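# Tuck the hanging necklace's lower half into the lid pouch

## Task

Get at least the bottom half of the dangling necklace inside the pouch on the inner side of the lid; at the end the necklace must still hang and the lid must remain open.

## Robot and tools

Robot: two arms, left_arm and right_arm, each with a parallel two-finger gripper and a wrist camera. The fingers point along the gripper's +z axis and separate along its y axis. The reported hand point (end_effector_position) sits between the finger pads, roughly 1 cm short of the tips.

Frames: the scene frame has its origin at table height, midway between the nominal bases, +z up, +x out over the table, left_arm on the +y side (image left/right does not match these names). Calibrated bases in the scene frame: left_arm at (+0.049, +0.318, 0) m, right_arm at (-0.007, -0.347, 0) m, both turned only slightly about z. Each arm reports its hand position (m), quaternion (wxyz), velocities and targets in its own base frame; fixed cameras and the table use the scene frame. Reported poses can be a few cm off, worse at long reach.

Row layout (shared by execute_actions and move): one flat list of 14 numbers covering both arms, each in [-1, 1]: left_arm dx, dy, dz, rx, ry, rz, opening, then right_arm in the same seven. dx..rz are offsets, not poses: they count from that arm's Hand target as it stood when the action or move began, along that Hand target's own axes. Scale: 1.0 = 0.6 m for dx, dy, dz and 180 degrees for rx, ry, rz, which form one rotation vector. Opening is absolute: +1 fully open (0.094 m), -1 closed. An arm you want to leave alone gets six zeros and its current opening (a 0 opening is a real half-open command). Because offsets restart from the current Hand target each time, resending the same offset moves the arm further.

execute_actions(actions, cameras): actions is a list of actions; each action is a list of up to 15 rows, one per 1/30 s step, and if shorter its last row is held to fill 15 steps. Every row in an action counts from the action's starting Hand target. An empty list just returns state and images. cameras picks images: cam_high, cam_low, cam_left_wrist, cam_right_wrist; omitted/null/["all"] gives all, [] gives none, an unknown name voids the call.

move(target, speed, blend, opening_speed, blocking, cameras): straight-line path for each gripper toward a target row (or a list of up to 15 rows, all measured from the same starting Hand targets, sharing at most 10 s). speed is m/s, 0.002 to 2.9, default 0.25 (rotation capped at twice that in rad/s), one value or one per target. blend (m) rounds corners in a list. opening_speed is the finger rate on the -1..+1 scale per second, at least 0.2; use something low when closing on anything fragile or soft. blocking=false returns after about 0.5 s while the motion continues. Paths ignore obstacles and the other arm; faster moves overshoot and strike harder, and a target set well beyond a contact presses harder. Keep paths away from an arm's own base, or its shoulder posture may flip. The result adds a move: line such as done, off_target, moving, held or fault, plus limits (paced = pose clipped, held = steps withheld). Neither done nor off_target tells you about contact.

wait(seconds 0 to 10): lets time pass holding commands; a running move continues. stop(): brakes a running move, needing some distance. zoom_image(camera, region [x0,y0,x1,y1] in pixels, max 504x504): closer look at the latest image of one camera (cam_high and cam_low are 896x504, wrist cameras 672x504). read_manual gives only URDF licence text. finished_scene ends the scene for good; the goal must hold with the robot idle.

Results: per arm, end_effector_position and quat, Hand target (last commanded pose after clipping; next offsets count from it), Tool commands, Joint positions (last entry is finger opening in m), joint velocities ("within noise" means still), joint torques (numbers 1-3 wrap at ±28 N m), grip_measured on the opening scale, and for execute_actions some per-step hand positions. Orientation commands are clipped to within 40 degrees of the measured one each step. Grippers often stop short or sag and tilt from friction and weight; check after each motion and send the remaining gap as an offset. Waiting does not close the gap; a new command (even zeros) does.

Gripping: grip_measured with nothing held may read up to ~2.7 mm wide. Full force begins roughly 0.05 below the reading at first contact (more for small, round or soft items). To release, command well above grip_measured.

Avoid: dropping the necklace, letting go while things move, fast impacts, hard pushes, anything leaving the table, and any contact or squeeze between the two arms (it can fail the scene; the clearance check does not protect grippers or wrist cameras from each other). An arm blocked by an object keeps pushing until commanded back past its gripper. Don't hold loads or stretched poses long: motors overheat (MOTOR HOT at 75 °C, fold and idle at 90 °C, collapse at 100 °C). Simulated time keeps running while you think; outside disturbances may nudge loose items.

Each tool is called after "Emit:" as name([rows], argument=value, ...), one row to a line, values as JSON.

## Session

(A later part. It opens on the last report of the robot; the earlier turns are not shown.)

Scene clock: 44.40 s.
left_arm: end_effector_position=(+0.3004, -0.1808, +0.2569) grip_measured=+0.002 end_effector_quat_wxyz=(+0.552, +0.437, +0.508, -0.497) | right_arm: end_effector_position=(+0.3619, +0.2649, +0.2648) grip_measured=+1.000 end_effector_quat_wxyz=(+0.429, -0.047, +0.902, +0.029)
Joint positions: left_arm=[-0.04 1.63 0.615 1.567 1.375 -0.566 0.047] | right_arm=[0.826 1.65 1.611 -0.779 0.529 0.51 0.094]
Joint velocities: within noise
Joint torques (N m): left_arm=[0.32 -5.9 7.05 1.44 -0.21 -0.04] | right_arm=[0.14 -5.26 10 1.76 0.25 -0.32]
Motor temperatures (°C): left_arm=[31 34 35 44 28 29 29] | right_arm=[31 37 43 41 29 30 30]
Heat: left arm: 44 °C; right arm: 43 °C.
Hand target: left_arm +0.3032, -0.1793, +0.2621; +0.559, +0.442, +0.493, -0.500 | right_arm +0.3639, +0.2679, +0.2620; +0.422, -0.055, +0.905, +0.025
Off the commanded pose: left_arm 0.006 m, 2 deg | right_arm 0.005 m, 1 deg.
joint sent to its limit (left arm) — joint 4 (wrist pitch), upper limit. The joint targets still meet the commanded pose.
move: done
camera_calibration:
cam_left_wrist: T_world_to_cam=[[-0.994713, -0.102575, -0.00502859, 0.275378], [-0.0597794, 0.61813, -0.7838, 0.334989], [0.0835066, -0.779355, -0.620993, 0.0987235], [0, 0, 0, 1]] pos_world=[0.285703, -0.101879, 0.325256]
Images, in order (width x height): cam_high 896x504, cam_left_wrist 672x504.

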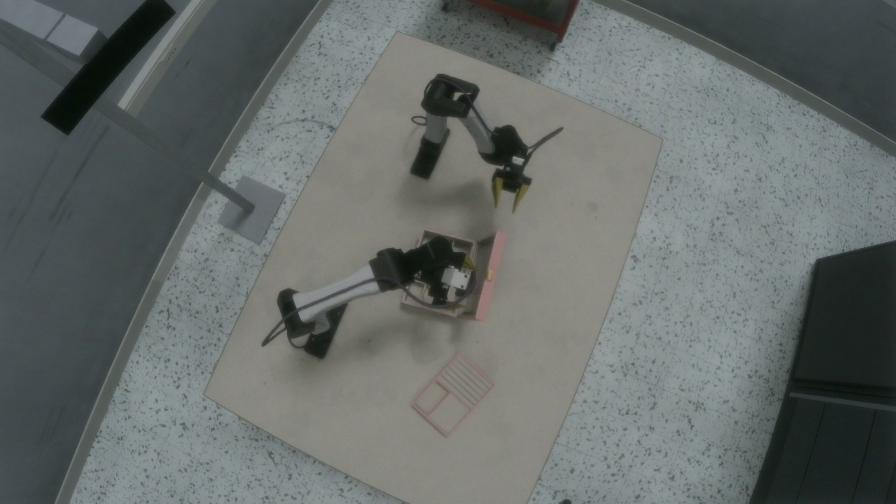

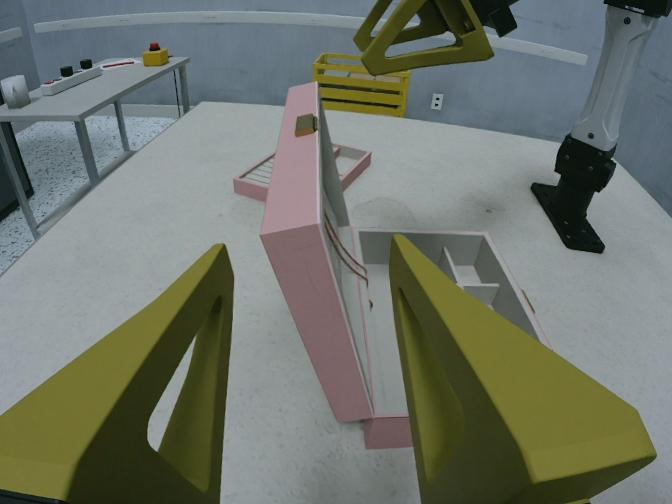

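Emit:
move(target=[-0.0008,-0.058,-0.0064,0,0,0,0, 0,0,0,0,0,0,1], speed=0.12, cameras=["cam_left_wrist"])

Emit:
zoom_image(camera="cam_left_wrist", region=[240, 130, 420, 310])

Scene clock: 45.40 s.
left_arm: end_effector_position=(+0.2734, -0.1797, +0.2570) grip_measured=+0.002 end_effector_quat_wxyz=(+0.552, +0.438, +0.507, -0.496) | right_arm: end_effector_position=(+0.3619, +0.2649, +0.2648) grip_measured=+1.000 end_effector_quat_wxyz=(+0.429, -0.047, +0.902, +0.029)
Joint positions: left_arm=[-0.04 1.53 0.513 1.571 1.376 -0.566 0.047] | right_arm=[0.826 1.65 1.611 -0.779 0.529 0.51 0.094]
Joint velocities: within noise
Joint torques (N m): left_arm=[-0.18 -7.72 4.16 1.4 -0.21 -0.08] | right_arm=[0.18 -5.24 10.04 1.77 0.25 -0.32]
Motor temperatures (°C): left_arm=[31 34 35 43 28 29 29] | right_arm=[31 37 43 41 29 30 30]
Heat: left arm: 43 °C; right arm: 43 °C.
Hand target: left_arm +0.2682, -0.1792, +0.2620; +0.559, +0.442, +0.493, -0.500 | right_arm +0.3639, +0.2679, +0.2620; +0.422, -0.055, +0.905, +0.025
Off the commanded pose: left_arm 0.007 m, 2 deg | right_arm 0.005 m, 1 deg.
joint sent to its limit (left arm) — joint 4 (wrist pitch), upper limit. The joint targets still meet the commanded pose.
move: done
camera_calibration:
cam_left_wrist: T_world_to_cam=[[-0.994778, -0.101798, -0.00735628, 0.249392], [-0.0574879, 0.618413, -0.783748, 0.332262], [0.0843332, -0.779232, -0.621036, 0.10178], [0, 0, 0, 1]] pos_world=[0.258607, -0.100778, 0.325453]
Images, in order (width x height): cam_left_wrist 672x504.

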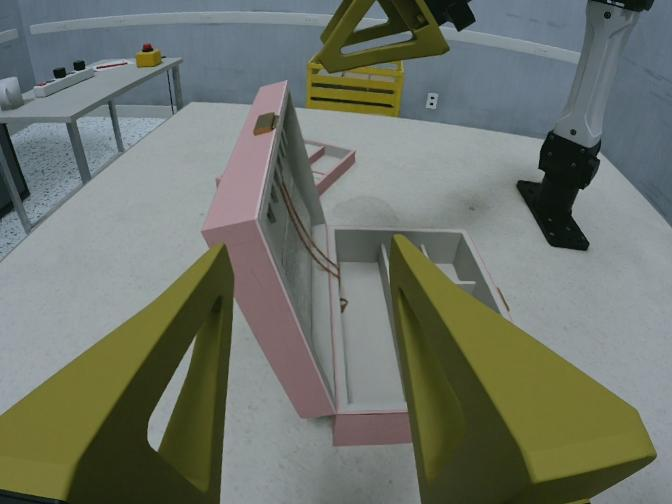

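Scaled by 2.800 from the camera's 672x504 image, which has a finer 960x720 frame.

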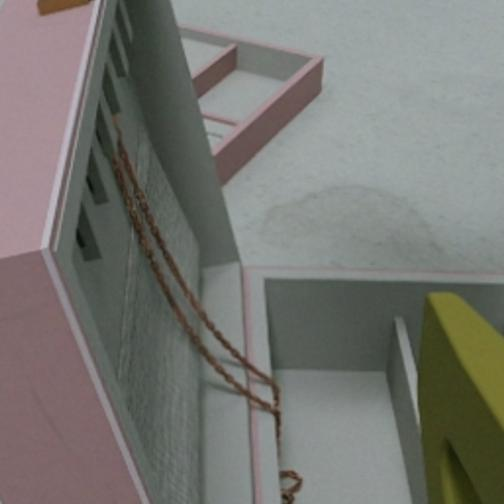

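Emit:
zoom_image(camera="cam_left_wrist", region=[262, 160, 352, 260])

Emit:
zoom_image(camera="cam_left_wrist", region=[262, 210, 352, 310])

Scaled by 5.040 from the camera's 672x504 image, which has a finer 960x720 frame.

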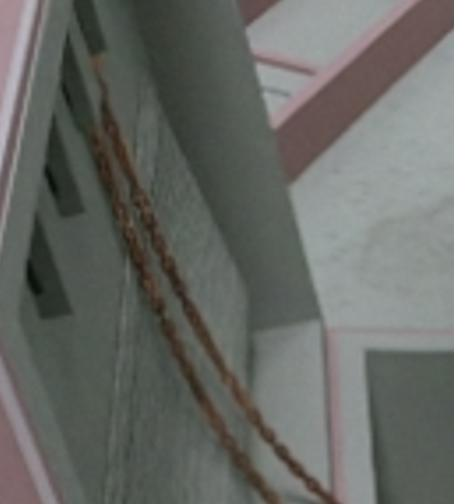

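Scaled by 5.040 from the camera's 672x504 image, which has a finer 960x720 frame.

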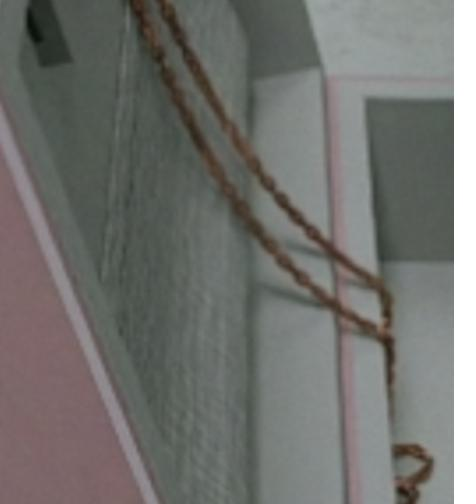

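Emit:
wait(seconds=0.1, cameras=["cam_right_wrist","cam_left_wrist"])

Emit:
zoom_image(camera="cam_right_wrist", region=[140, 215, 280, 305])

Emit:
zoom_image(camera="cam_right_wrist", region=[250, 200, 350, 280])

Scene clock: 50.40 s.
left_arm: end_effector_position=(+0.2734, -0.1797, +0.2570) grip_measured=+0.002 end_effector_quat_wxyz=(+0.552, +0.438, +0.507, -0.496) | right_arm: end_effector_position=(+0.3619, +0.2649, +0.2648) grip_measured=+1.000 end_effector_quat_wxyz=(+0.429, -0.047, +0.902, +0.029)
Joint positions: left_arm=[-0.04 1.53 0.513 1.571 1.376 -0.566 0.047] | right_arm=[0.826 1.65 1.611 -0.779 0.529 0.51 0.094]
Joint velocities: within noise
Joint torques (N m): left_arm=[-0.34 -7.47 4.08 1.46 -0.27 -0.07] | right_arm=[0.18 -5.23 10.04 1.77 0.25 -0.32]
Motor temperatures (°C): left_arm=[31 34 35 42 28 29 29] | right_arm=[31 37 44 42 29 30 30]
Heat: left arm: 42 °C; right arm: 44 °C.
Hand target: left_arm +0.2682, -0.1792, +0.2620; +0.559, +0.442, +0.493, -0.500 | right_arm +0.3639, +0.2679, +0.2620; +0.422, -0.055, +0.905, +0.025
Tool commands: left_gripper/opening=+0.0 right_gripper/opening=+1.0
Off the commanded pose: left_arm 0.007 m, 2 deg | right_arm 0.005 m, 1 deg.
wait: 0.10 s; at rest from the start
camera_calibration:
cam_left_wrist: T_world_to_cam=[[-0.994778, -0.101798, -0.00735628, 0.249392], [-0.0574879, 0.618413, -0.783748, 0.332262], [0.0843332, -0.779232, -0.621036, 0.10178], [0, 0, 0, 1]] pos_world=[0.258607, -0.100778, 0.325453]
cam_right_wrist: T_world_to_cam=[[0.0199743, -0.999755, 0.00953002, 0.247091], [-0.988475, -0.0211778, -0.149898, 0.411905], [0.150063, -0.00642608, -0.988656, 0.318153], [0, 0, 0, 1]] pos_world=[0.354479, 0.257798, 0.373933]
Images, in order (width x height): cam_left_wrist 672x504, cam_right_wrist 672x504.

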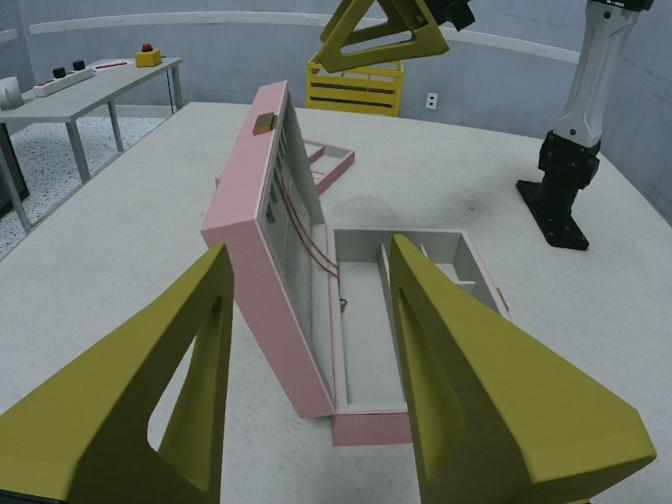

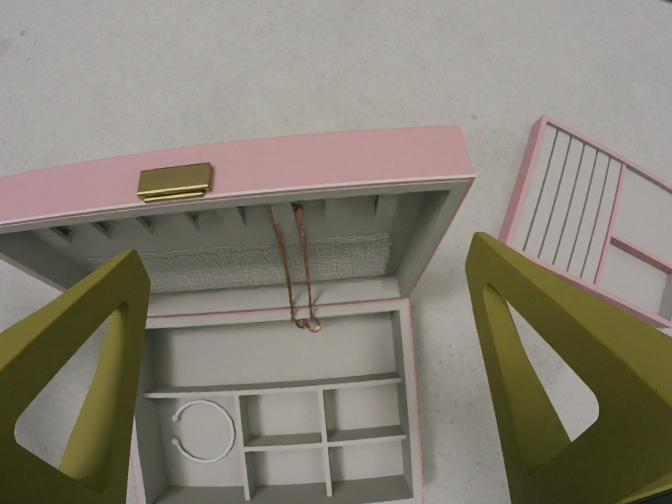

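Scaled by 3.600 from the camera's 672x504 image, which has a finer 960x720 frame.

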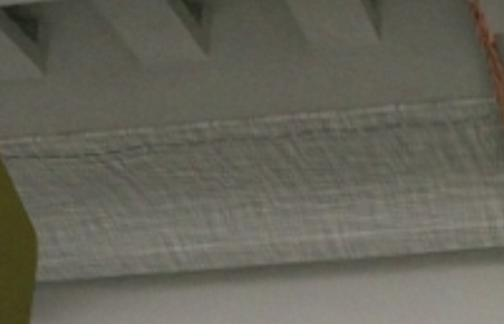

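Scaled by 5.040 from the camera's 672x504 image, which has a finer 960x720 frame.

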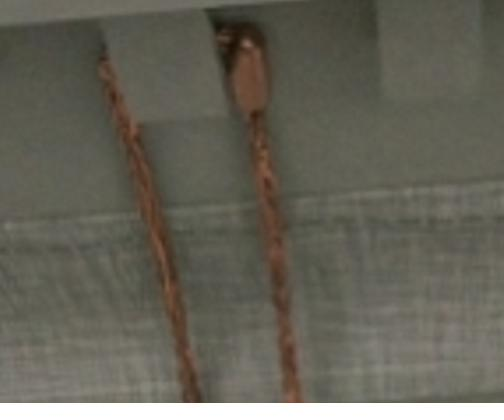

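Emit:
move([
  [-0.0005,-0.1445,-0.0315,-0.1926,-0.1299,-0.2249,-0.47, 0,0,0,0,0,0,1],
  [0.2157,-0.0703,0.1410,-0.3852,-0.2598,-0.4498,-0.47, 0,0,0,0,0,0,1],
], speed=0.2, blend=[0.03,0])

Scene clock: 59.27 s.
left_arm: end_effector_position=(+0.2361, -0.2783, +0.1340) grip_measured=-0.468 end_effector_quat_wxyz=(+0.395, -0.505, +0.595, -0.484) | right_arm: end_effector_position=(+0.3619, +0.2649, +0.2648) grip_measured=+1.000 end_effector_quat_wxyz=(+0.429, -0.047, +0.902, +0.029)
Joint positions: left_arm=[-1.291 1.524 0.531 0.528 -1.061 -2.002 0.025] | right_arm=[0.826 1.65 1.611 -0.779 0.529 0.51 0.094]
Joint velocities: within noise
Joint torques (N m): left_arm=[-0.4 -6.74 7.45 1.67 -0.34 -0.05] | right_arm=[0.14 -5.24 10.02 1.76 0.25 -0.32]
Motor temperatures (°C): left_arm=[31 34 35 42 28 29 29] | right_arm=[31 38 44 42 29 30 30]
Heat: left arm: 42 °C; right arm: 44 °C.
Hand target: left_arm +0.2373, -0.2833, +0.1440; +0.391, -0.512, +0.583, -0.495 | right_arm +0.3639, +0.2679, +0.2620; +0.422, -0.055, +0.905, +0.025
Off the commanded pose: left_arm 0.011 m, 2 deg | right_arm 0.005 m, 1 deg.
move: off_target (left_arm)
camera_calibration:
cam_left_wrist: T_world_to_cam=[[0.190055, -0.0414269, 0.980899, -0.193958], [-0.804393, -0.579388, 0.131386, 0.0151046], [0.562878, -0.813999, -0.143439, -0.235025], [0, 0, 0, 1]] pos_world=[0.181303, -0.190593, 0.154557]
cam_right_wrist: T_world_to_cam=[[0.0199743, -0.999755, 0.00953002, 0.247091], [-0.988475, -0.0211778, -0.149898, 0.411905], [0.150063, -0.00642608, -0.988656, 0.318153], [0, 0, 0, 1]] pos_world=[0.354479, 0.257798, 0.373933]

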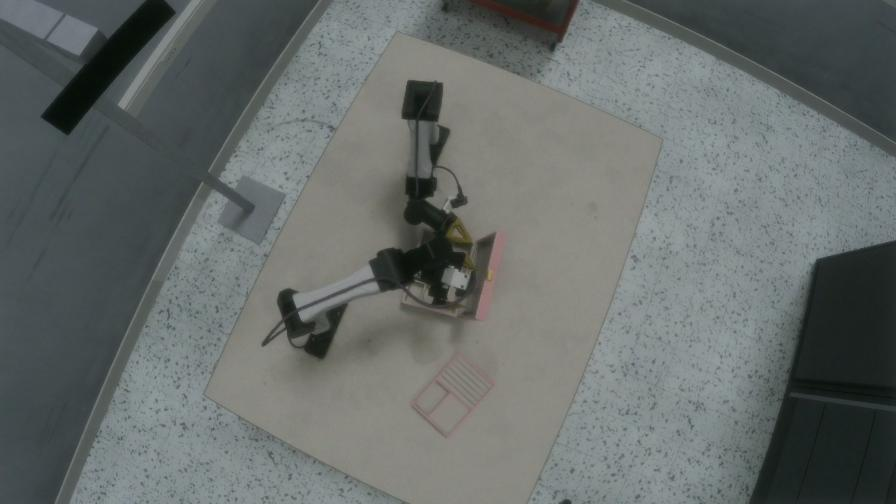

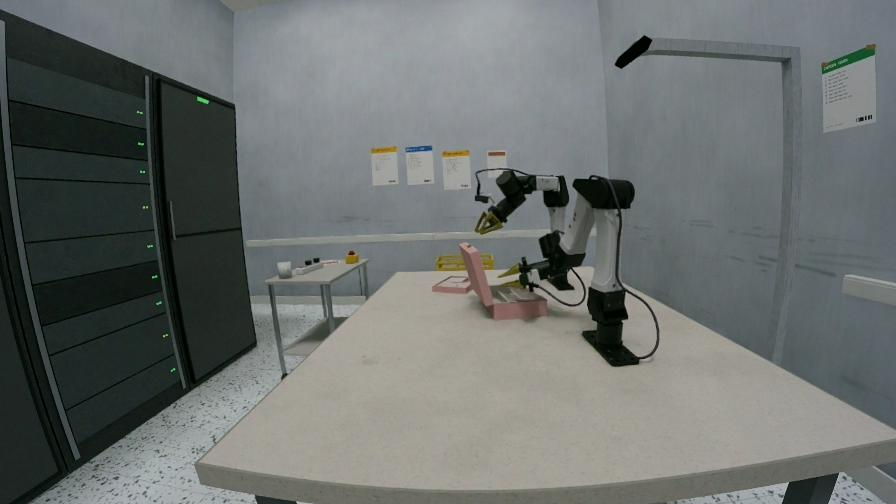

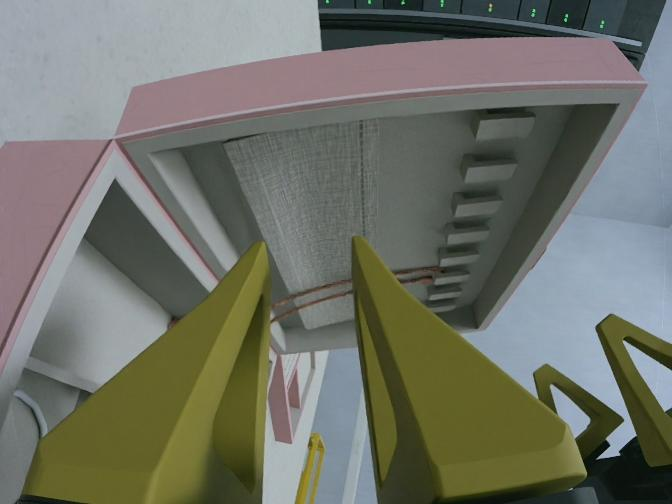

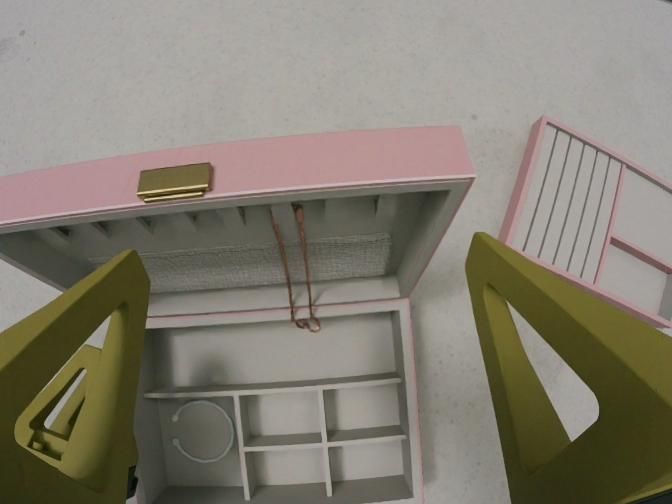

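Emit:
zoom_image(camera="cam_left_wrist", region=[210, 100, 400, 260])

Emit:
zoom_image(camera="cam_left_wrist", region=[330, 110, 410, 200])

Emit:
zoom_image(camera="cam_left_wrist", region=[260, 220, 500, 350])

Scaled by 2.653 from the camera's 672x504 image, which has a finer 960x720 frame.

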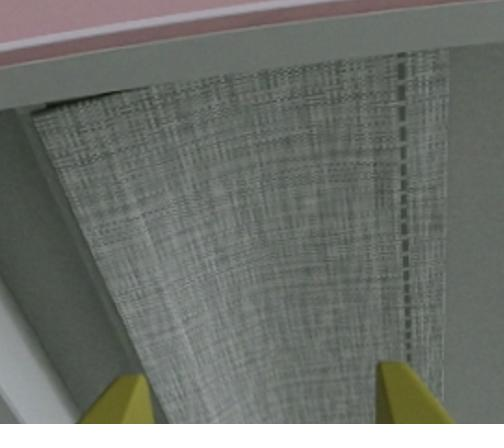

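Scaled by 5.600 from the camera's 672x504 image, which has a finer 960x720 frame.

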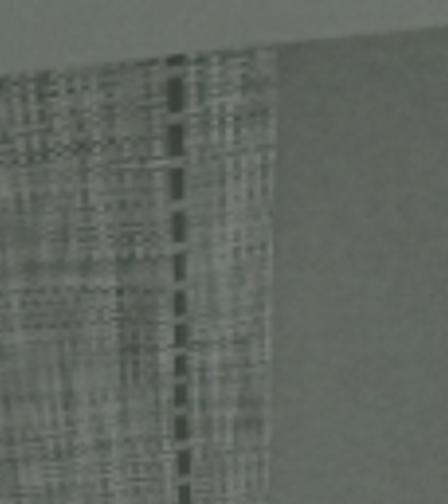

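Scaled by 2.100 from the camera's 672x504 image, which has a finer 960x720 frame.

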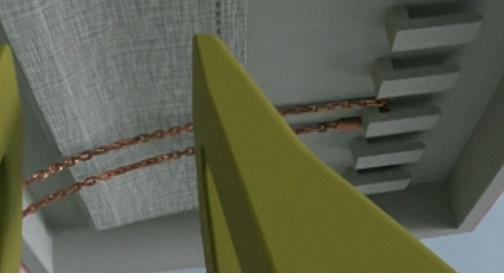

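Emit:
move(target=[0.0890,-0.0352,0.0737,0,0,0,-0.47, 0,0,0,0,0,0,1], speed=0.1, cameras=["cam_left_wrist","cam_right_wrist"])

Scene clock: 62.83 s.
left_arm: end_effector_position=(+0.2709, -0.3387, +0.1541) grip_measured=-0.468 end_effector_quat_wxyz=(+0.390, -0.513, +0.584, -0.494) | right_arm: end_effector_position=(+0.3619, +0.2649, +0.2648) grip_measured=+1.000 end_effector_quat_wxyz=(+0.429, -0.047, +0.902, +0.029)
Joint positions: left_arm=[-1.241 1.72 0.816 0.496 -1.023 -1.977 0.025] | right_arm=[0.826 1.65 1.611 -0.779 0.529 0.51 0.094]
Joint velocities: within noise
Joint torques (N m): left_arm=[0.76 -7.51 7.75 1.71 -0.18 0.22] | right_arm=[0.16 -5.23 10.03 1.77 0.26 -0.32]
Motor temperatures (°C): left_arm=[31 35 36 41 28 29 29] | right_arm=[31 38 45 42 29 30 30]
Heat: left arm: 41 °C; right arm: 45 °C.
Hand target: left_arm +0.2753, -0.3433, +0.1584; +0.391, -0.512, +0.583, -0.495 | right_arm +0.3639, +0.2679, +0.2620; +0.422, -0.055, +0.905, +0.025
Off the commanded pose: left_arm 0.008 m, 0 deg | right_arm 0.005 m, 1 deg.
move: done
camera_calibration:
cam_left_wrist: T_world_to_cam=[[0.184631, -0.00611829, 0.982789, -0.209731], [-0.799754, -0.582147, 0.146621, 0.000871302], [0.571231, -0.81306, -0.112375, -0.307575], [0, 0, 0, 1]] pos_world=[0.215116, -0.250853, 0.171429]
cam_right_wrist: T_world_to_cam=[[0.0199743, -0.999755, 0.00953002, 0.247091], [-0.988475, -0.0211778, -0.149898, 0.411905], [0.150063, -0.00642608, -0.988656, 0.318153], [0, 0, 0, 1]] pos_world=[0.354479, 0.257798, 0.373933]
Images, in order (width x height): cam_left_wrist 672x504, cam_right_wrist 672x504.

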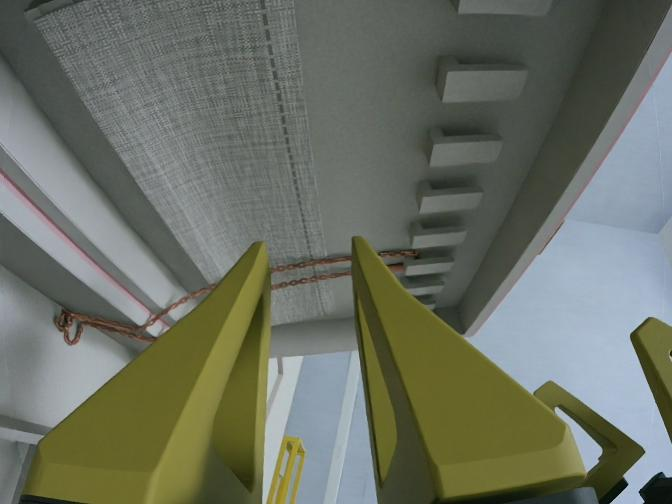

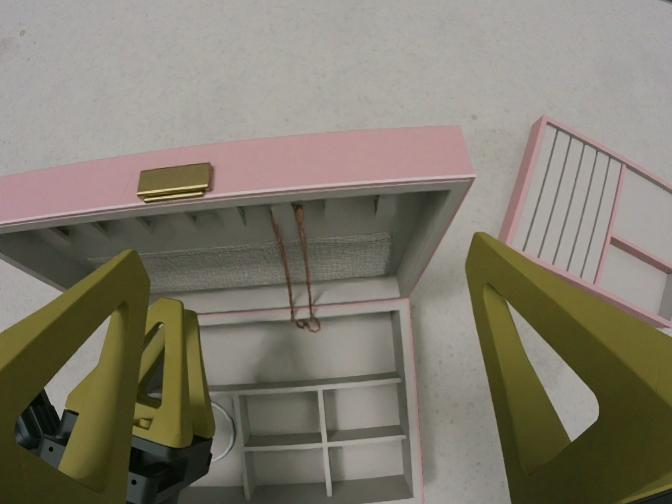

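Emit:
zoom_image(camera="cam_left_wrist", region=[210, 0, 350, 110])

Emit:
zoom_image(camera="cam_left_wrist", region=[240, 180, 400, 340])

Emit:
zoom_image(camera="cam_left_wrist", region=[20, 0, 140, 100])

Scaled by 3.600 from the camera's 672x504 image, which has a finer 960x720 frame.

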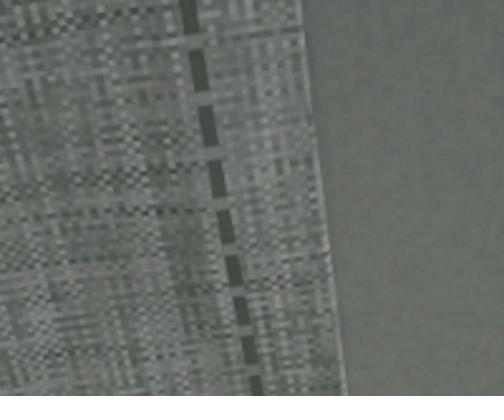

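Scaled by 3.150 from the camera's 672x504 image, which has a finer 960x720 frame.

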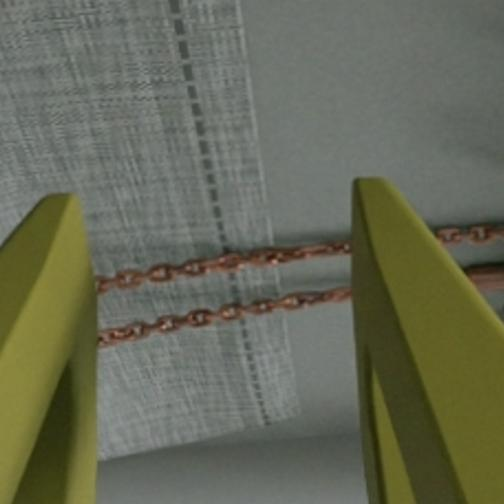

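Scaled by 4.200 from the camera's 672x504 image, which has a finer 960x720 frame.

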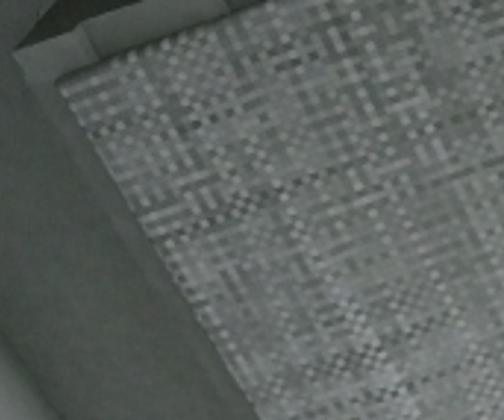

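Emit:
move(target=[0,0,0.0417,0,0,0,-0.47, 0,0,0,0,0,0,1], speed=0.06, cameras=["cam_left_wrist","cam_right_wrist"])

Emit:
zoom_image(camera="cam_left_wrist", region=[200, 120, 400, 280])

Emit:
zoom_image(camera="cam_right_wrist", region=[90, 200, 310, 340])

Scene clock: 65.10 s.
left_arm: end_effector_position=(+0.2946, -0.3406, +0.1447) grip_measured=-0.468 end_effector_quat_wxyz=(+0.394, -0.512, +0.591, -0.483) | right_arm: end_effector_position=(+0.3619, +0.2649, +0.2648) grip_measured=+1.000 end_effector_quat_wxyz=(+0.429, -0.047, +0.902, +0.029)
Joint positions: left_arm=[-1.177 1.779 0.851 0.526 -0.966 -1.937 0.025] | right_arm=[0.826 1.65 1.611 -0.779 0.529 0.51 0.094]
Joint velocities: within noise
Joint torques (N m): left_arm=[0.27 -7.72 7.94 2.02 -0.21 0.28] | right_arm=[0.16 -5.24 10 1.77 0.25 -0.32]
Motor temperatures (°C): left_arm=[31 35 36 41 28 29 29] | right_arm=[31 38 45 42 29 30 30]
Heat: left arm: 41 °C; right arm: 45 °C.
Hand target: left_arm +0.2994, -0.3477, +0.1531; +0.391, -0.512, +0.583, -0.495 | right_arm +0.3639, +0.2679, +0.2620; +0.422, -0.055, +0.905, +0.025
Off the commanded pose: left_arm 0.012 m, 2 deg | right_arm 0.005 m, 1 deg.
move: off_target (left_arm)
camera_calibration:
cam_left_wrist: T_world_to_cam=[[0.195755, -0.0292775, 0.980216, -0.215651], [-0.79605, -0.588482, 0.141399, 0.0174994], [0.572699, -0.80798, -0.138505, -0.31865], [0, 0, 0, 1]] pos_world=[0.238636, -0.253479, 0.164775]
cam_right_wrist: T_world_to_cam=[[0.0199743, -0.999755, 0.00953002, 0.247091], [-0.988475, -0.0211778, -0.149898, 0.411905], [0.150063, -0.00642608, -0.988656, 0.318153], [0, 0, 0, 1]] pos_world=[0.354479, 0.257798, 0.373933]
Images, in order (width x height): cam_left_wrist 672x504, cam_right_wrist 672x504.

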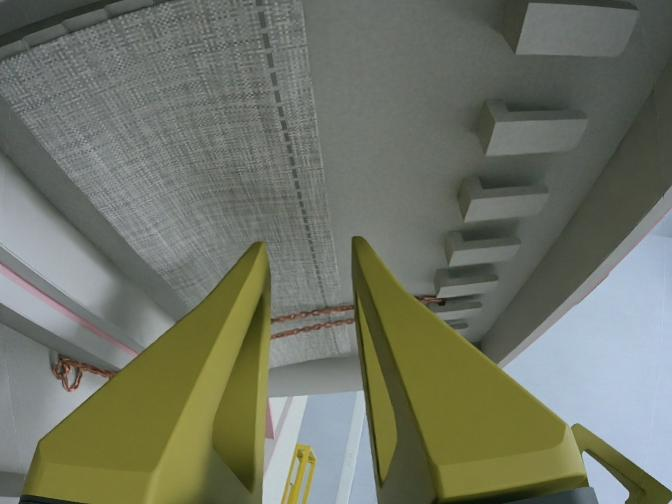

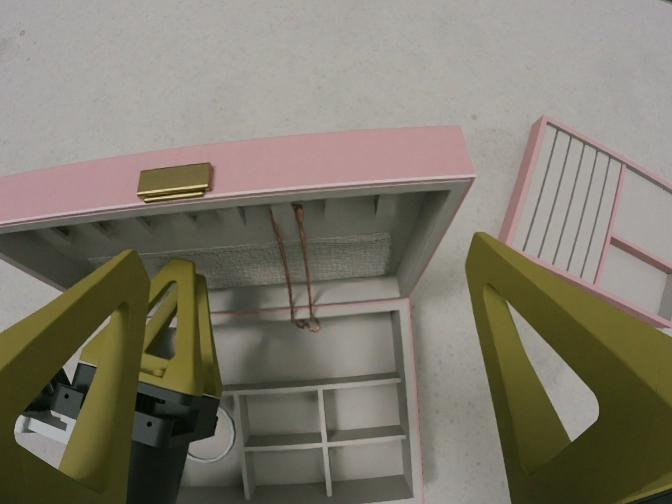

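Scaled by 2.520 from the camera's 672x504 image, which has a finer 960x720 frame.

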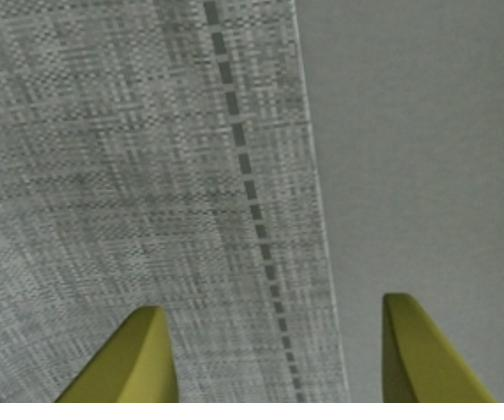

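Scaled by 2.291 from the camera's 672x504 image, which has a finer 960x720 frame.

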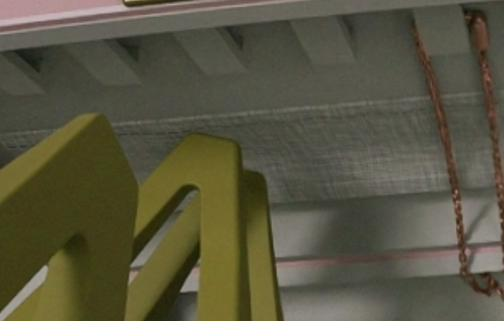

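Emit:
zoom_image(camera="cam_left_wrist", region=[0, 0, 200, 90])

Emit:
zoom_image(camera="cam_right_wrist", region=[180, 220, 290, 300])

Scaled by 2.520 from the camera's 672x504 image, which has a finer 960x720 frame.

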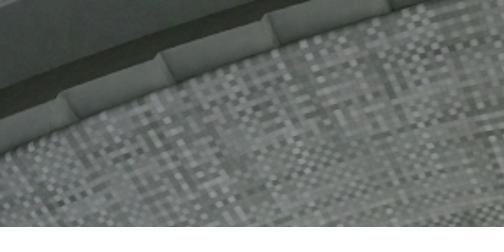

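Scaled by 4.582 from the camera's 672x504 image, which has a finer 960x720 frame.

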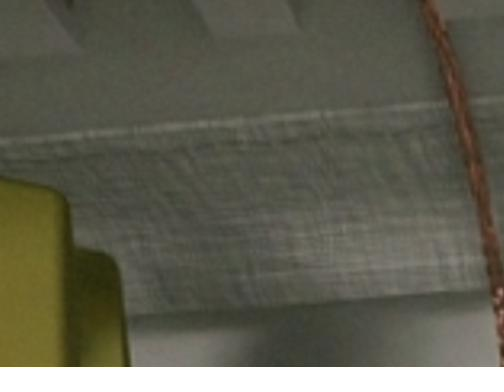

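Emit:
move(target=[0,-0.0095,0.0117,0,0,0,-0.47, 0,0,0,0,0,0,1], speed=0.04, cameras=["cam_left_wrist","cam_right_wrist"])

Emit:
zoom_image(camera="cam_left_wrist", region=[220, 160, 400, 300])

Emit:
zoom_image(camera="cam_right_wrist", region=[120, 210, 260, 310])

Scene clock: 66.43 s.
left_arm: end_effector_position=(+0.3023, -0.3431, +0.1502) grip_measured=-0.468 end_effector_quat_wxyz=(+0.392, -0.513, +0.588, -0.487) | right_arm: end_effector_position=(+0.3619, +0.2649, +0.2648) grip_measured=+1.000 end_effector_quat_wxyz=(+0.429, -0.047, +0.902, +0.029)
Joint positions: left_arm=[-1.159 1.784 0.875 0.527 -0.948 -1.925 0.025] | right_arm=[0.826 1.65 1.611 -0.779 0.529 0.51 0.094]
Joint velocities: within noise
Joint torques (N m): left_arm=[0.44 -7.84 7.69 1.96 -0.12 0.21] | right_arm=[0.17 -5.27 10 1.76 0.25 -0.32]
Motor temperatures (°C): left_arm=[31 35 36 42 28 29 29] | right_arm=[31 38 45 42 29 30 30]
Heat: left arm: 42 °C; right arm: 45 °C.
Hand target: left_arm +0.3073, -0.3489, +0.1573; +0.391, -0.512, +0.583, -0.495 | right_arm +0.3639, +0.2679, +0.2620; +0.422, -0.055, +0.905, +0.025
Off the commanded pose: left_arm 0.010 m, 1 deg | right_arm 0.005 m, 1 deg.
move: done
camera_calibration:
cam_left_wrist: T_world_to_cam=[[0.192595, -0.020426, 0.981066, -0.218774], [-0.797247, -0.586151, 0.144306, 0.0221745], [0.572105, -0.809945, -0.129174, -0.326193], [0, 0, 0, 1]] pos_world=[0.24643, -0.255669, 0.169296]
cam_right_wrist: T_world_to_cam=[[0.0199743, -0.999755, 0.00953002, 0.247091], [-0.988475, -0.0211778, -0.149898, 0.411905], [0.150063, -0.00642608, -0.988656, 0.318153], [0, 0, 0, 1]] pos_world=[0.354479, 0.257798, 0.373933]
Images, in order (width x height): cam_left_wrist 672x504, cam_right_wrist 672x504.

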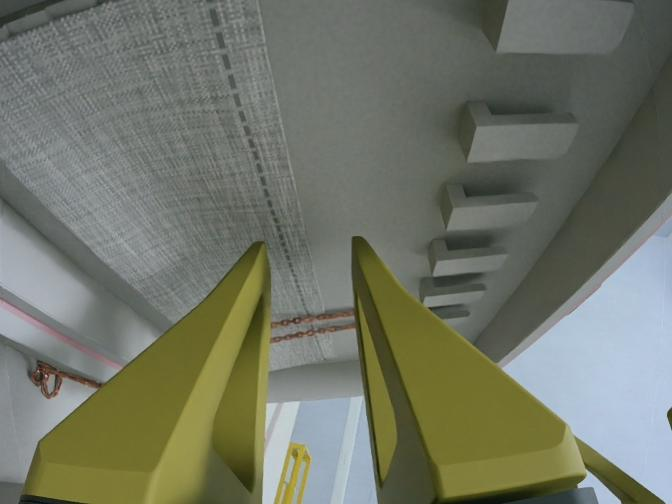

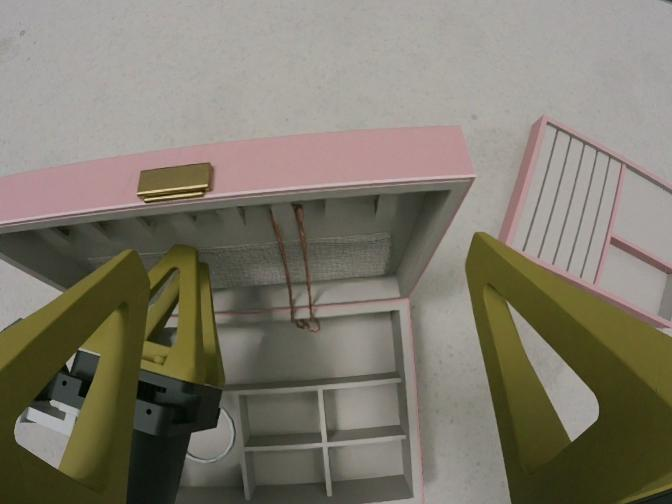

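Scaled by 2.800 from the camera's 672x504 image, which has a finer 960x720 frame.

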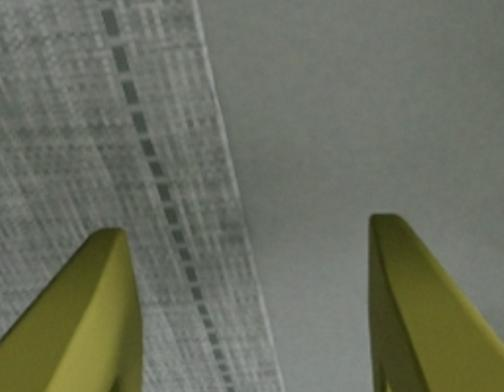

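Scaled by 3.600 from the camera's 672x504 image, which has a finer 960x720 frame.

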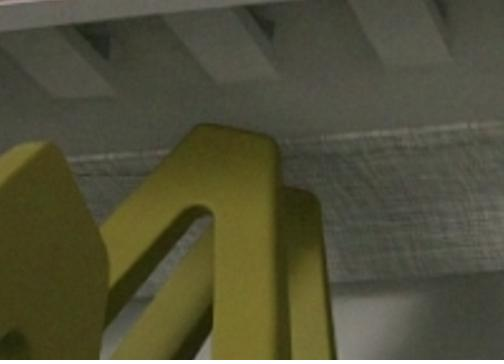

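Emit:
move(target=[0,0.0035,0.0083,0,0,0,-0.47, 0,0,0,0,0,0,1], speed=0.03, cameras=["cam_left_wrist","cam_right_wrist"])

Emit:
zoom_image(camera="cam_left_wrist", region=[220, 160, 400, 300])

Scene clock: 68.00 s.
left_arm: end_effector_position=(+0.3049, -0.3433, +0.1442) grip_measured=-0.468 end_effector_quat_wxyz=(+0.393, -0.511, +0.593, -0.483) | right_arm: end_effector_position=(+0.3619, +0.2649, +0.2648) grip_measured=+1.000 end_effector_quat_wxyz=(+0.429, -0.047, +0.902, +0.029)
Joint positions: left_arm=[-1.151 1.8 0.875 0.534 -0.938 -1.919 0.025] | right_arm=[0.826 1.65 1.611 -0.779 0.529 0.51 0.094]
Joint velocities: within noise
Joint torques (N m): left_arm=[0.47 -8.23 8.24 2.05 -0.14 0.22] | right_arm=[0.18 -5.24 10.02 1.77 0.25 -0.32]
Motor temperatures (°C): left_arm=[31 35 36 42 28 29 29] | right_arm=[31 38 45 42 29 30 30]
Heat: left arm: 42 °C; right arm: 45 °C.
Hand target: left_arm +0.3116, -0.3498, +0.1542; +0.391, -0.512, +0.583, -0.495 | right_arm +0.3639, +0.2679, +0.2620; +0.422, -0.055, +0.905, +0.025
Off the commanded pose: left_arm 0.014 m, 2 deg | right_arm 0.005 m, 1 deg.
move: off_target (left_arm)
camera_calibration:
cam_left_wrist: T_world_to_cam=[[0.198252, -0.0330797, 0.979593, -0.219225], [-0.79811, -0.585601, 0.141748, 0.025827], [0.568961, -0.809924, -0.142497, -0.325778], [0, 0, 0, 1]] pos_world=[0.24943, -0.255983, 0.164668]
cam_right_wrist: T_world_to_cam=[[0.0199743, -0.999755, 0.00953002, 0.247091], [-0.988475, -0.0211778, -0.149898, 0.411905], [0.150063, -0.00642608, -0.988656, 0.318153], [0, 0, 0, 1]] pos_world=[0.354479, 0.257798, 0.373933]
Images, in order (width x height): cam_left_wrist 672x504, cam_right_wrist 672x504.

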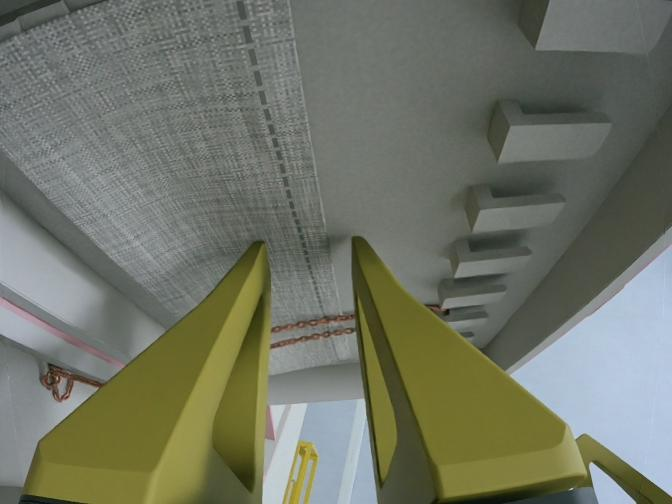

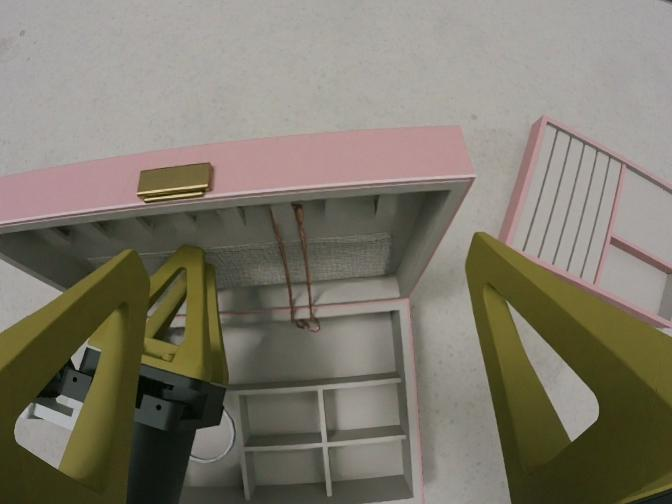

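Scaled by 2.800 from the camera's 672x504 image, which has a finer 960x720 frame.

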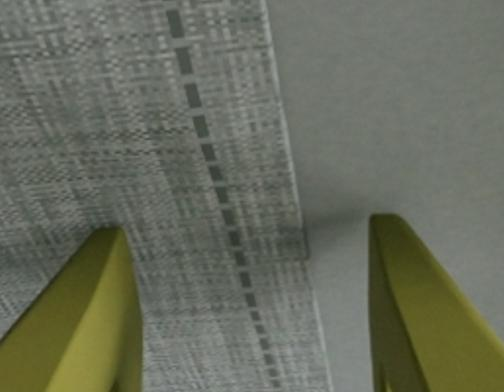

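Emit:
execute_actions(actions=[])

Scene clock: 68.93 s.
left_arm: end_effector_position=(+0.3049, -0.3435, +0.1443) grip_measured=-0.468 end_effector_quat_wxyz=(+0.393, -0.510, +0.593, -0.483) | right_arm: end_effector_position=(+0.3619, +0.2649, +0.2648) grip_measured=+1.000 end_effector_quat_wxyz=(+0.429, -0.047, +0.902, +0.029)
Joint positions: left_arm=[-1.151 1.8 0.875 0.535 -0.937 -1.918 0.025] | right_arm=[0.826 1.65 1.611 -0.779 0.529 0.51 0.094]
Joint velocities: within noise
Joint torques (N m): left_arm=[0.58 -8.28 8.24 2.04 -0.15 0.21] | right_arm=[0.16 -5.23 10.02 1.76 0.25 -0.32]
Motor temperatures (°C): left_arm=[31 35 36 42 28 29 29] | right_arm=[31 38 45 42 29 30 30]
Heat: left arm: 42 °C; right arm: 45 °C.
Hand target: left_arm +0.3116, -0.3499, +0.1542; +0.391, -0.512, +0.583, -0.495 | right_arm +0.3639, +0.2679, +0.2620; +0.422, -0.055, +0.905, +0.025
Tool commands: left_gripper/opening=-0.47 right_gripper/opening=+1.0
Off the commanded pose: left_arm 0.014 m, 2 deg | right_arm 0.005 m, 1 deg.
camera_calibration:
cam_left_wrist: T_world_to_cam=[[0.198089, -0.0332292, 0.979621, -0.219348], [-0.798678, -0.584847, 0.141662, 0.0261813], [0.568221, -0.810463, -0.142391, -0.325872], [0, 0, 0, 1]] pos_world=[0.249528, -0.256084, 0.164768]
cam_right_wrist: T_world_to_cam=[[0.0199743, -0.999755, 0.00953002, 0.247091], [-0.988475, -0.0211778, -0.149898, 0.411905], [0.150063, -0.00642608, -0.988656, 0.318153], [0, 0, 0, 1]] pos_world=[0.354479, 0.257798, 0.373933]

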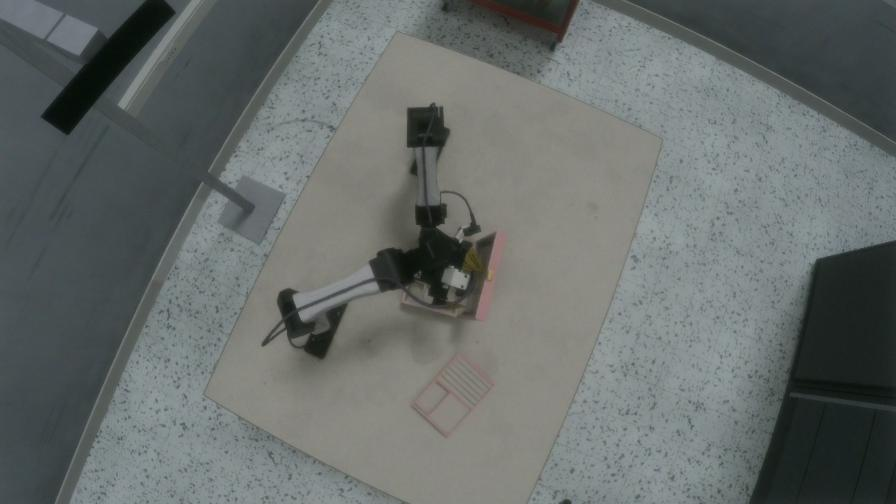

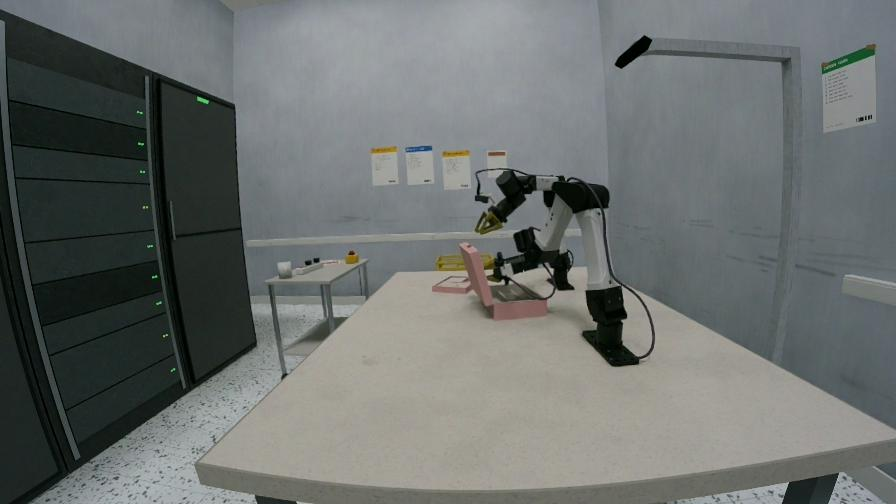

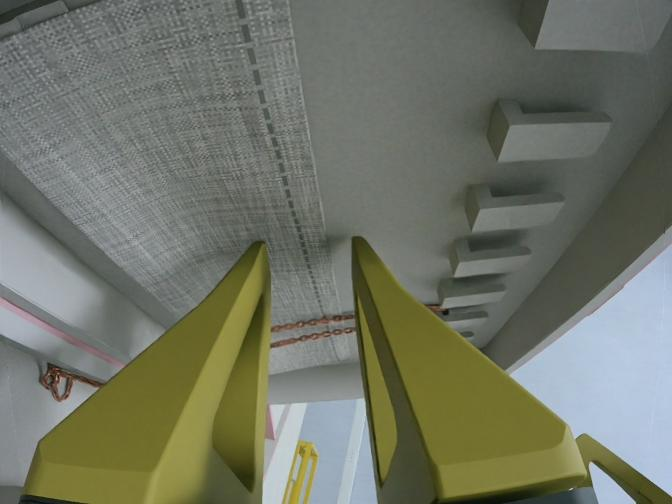

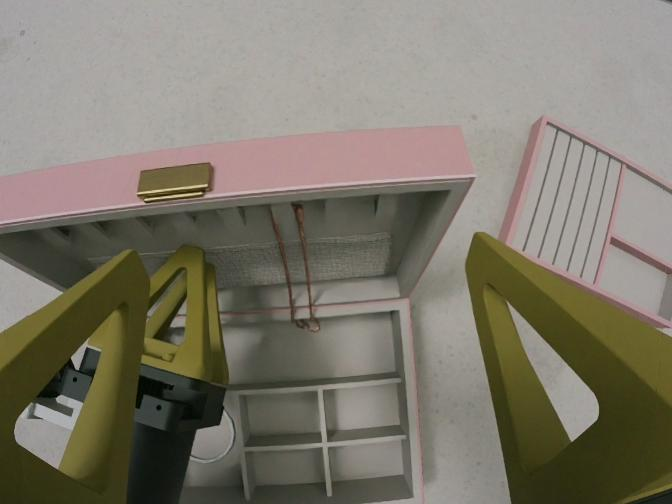

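Emit:
move(target=[0,0,0,0,0,0,-0.8, 0,0,0,0,0,0,1], opening_speed=0.2, cameras=["cam_left_wrist","cam_right_wrist"])

Emit:
zoom_image(camera="cam_left_wrist", region=[200, 160, 440, 340])

Scene clock: 70.93 s.
left_arm: end_effector_position=(+0.3049, -0.3436, +0.1443) grip_measured=-0.798 end_effector_quat_wxyz=(+0.393, -0.510, +0.593, -0.483) | right_arm: end_effector_position=(+0.3619, +0.2649, +0.2648) grip_measured=+1.000 end_effector_quat_wxyz=(+0.429, -0.047, +0.902, +0.029)
Joint positions: left_arm=[-1.151 1.8 0.875 0.535 -0.937 -1.918 0.01] | right_arm=[0.826 1.65 1.611 -0.779 0.529 0.51 0.094]
Joint velocities: within noise
Joint torques (N m): left_arm=[0.57 -8.35 8.23 2.09 -0.09 0.22] | right_arm=[0.17 -5.26 10 1.77 0.25 -0.32]
Motor temperatures (°C): left_arm=[31 35 36 42 28 29 29] | right_arm=[31 38 45 42 29 30 30]
Heat: left arm: 42 °C; right arm: 45 °C.
Hand target: left_arm +0.3116, -0.3499, +0.1542; +0.391, -0.512, +0.583, -0.495 | right_arm +0.3639, +0.2679, +0.2620; +0.422, -0.055, +0.905, +0.025
Off the commanded pose: left_arm 0.013 m, 2 deg | right_arm 0.005 m, 1 deg.
move: off_target (left_arm)
camera_calibration:
cam_left_wrist: T_world_to_cam=[[0.198086, -0.0328107, 0.979635, -0.219247], [-0.798867, -0.584517, 0.141956, 0.0262054], [0.567956, -0.810718, -0.141996, -0.326016], [0, 0, 0, 1]] pos_world=[0.249527, -0.256183, 0.164769]
cam_right_wrist: T_world_to_cam=[[0.0199743, -0.999755, 0.00953002, 0.247091], [-0.988475, -0.0211778, -0.149898, 0.411905], [0.150063, -0.00642608, -0.988656, 0.318153], [0, 0, 0, 1]] pos_world=[0.354479, 0.257798, 0.373933]
Images, in order (width x height): cam_left_wrist 672x504, cam_right_wrist 672x504.

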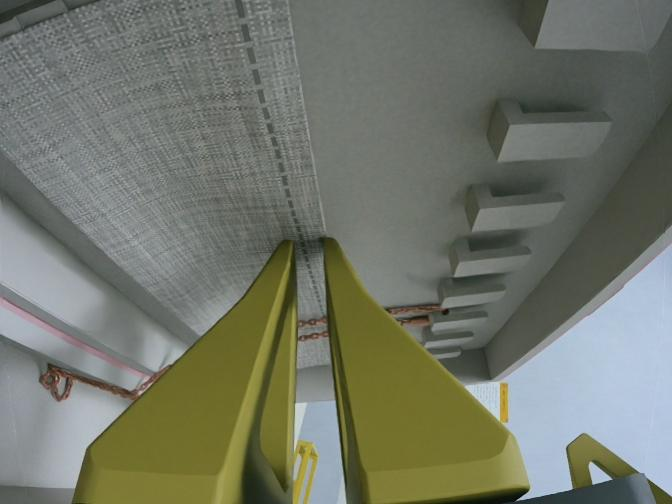

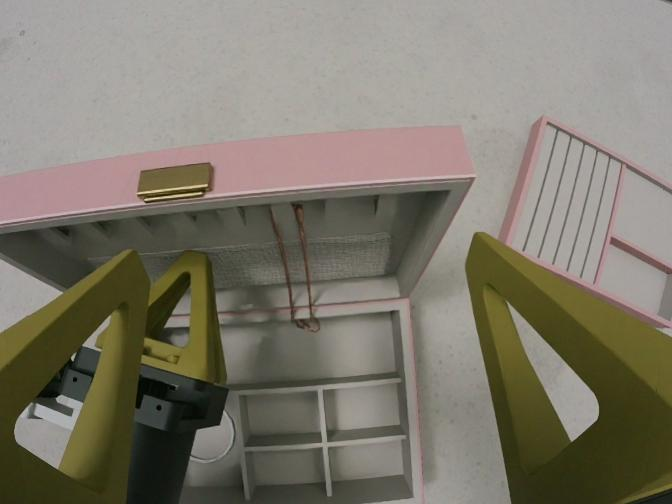

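Scaled by 2.100 from the camera's 672x504 image, which has a finer 960x720 frame.

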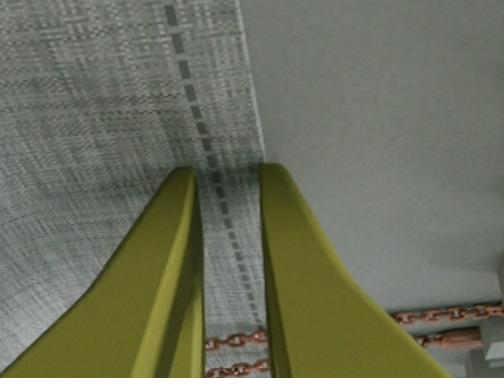

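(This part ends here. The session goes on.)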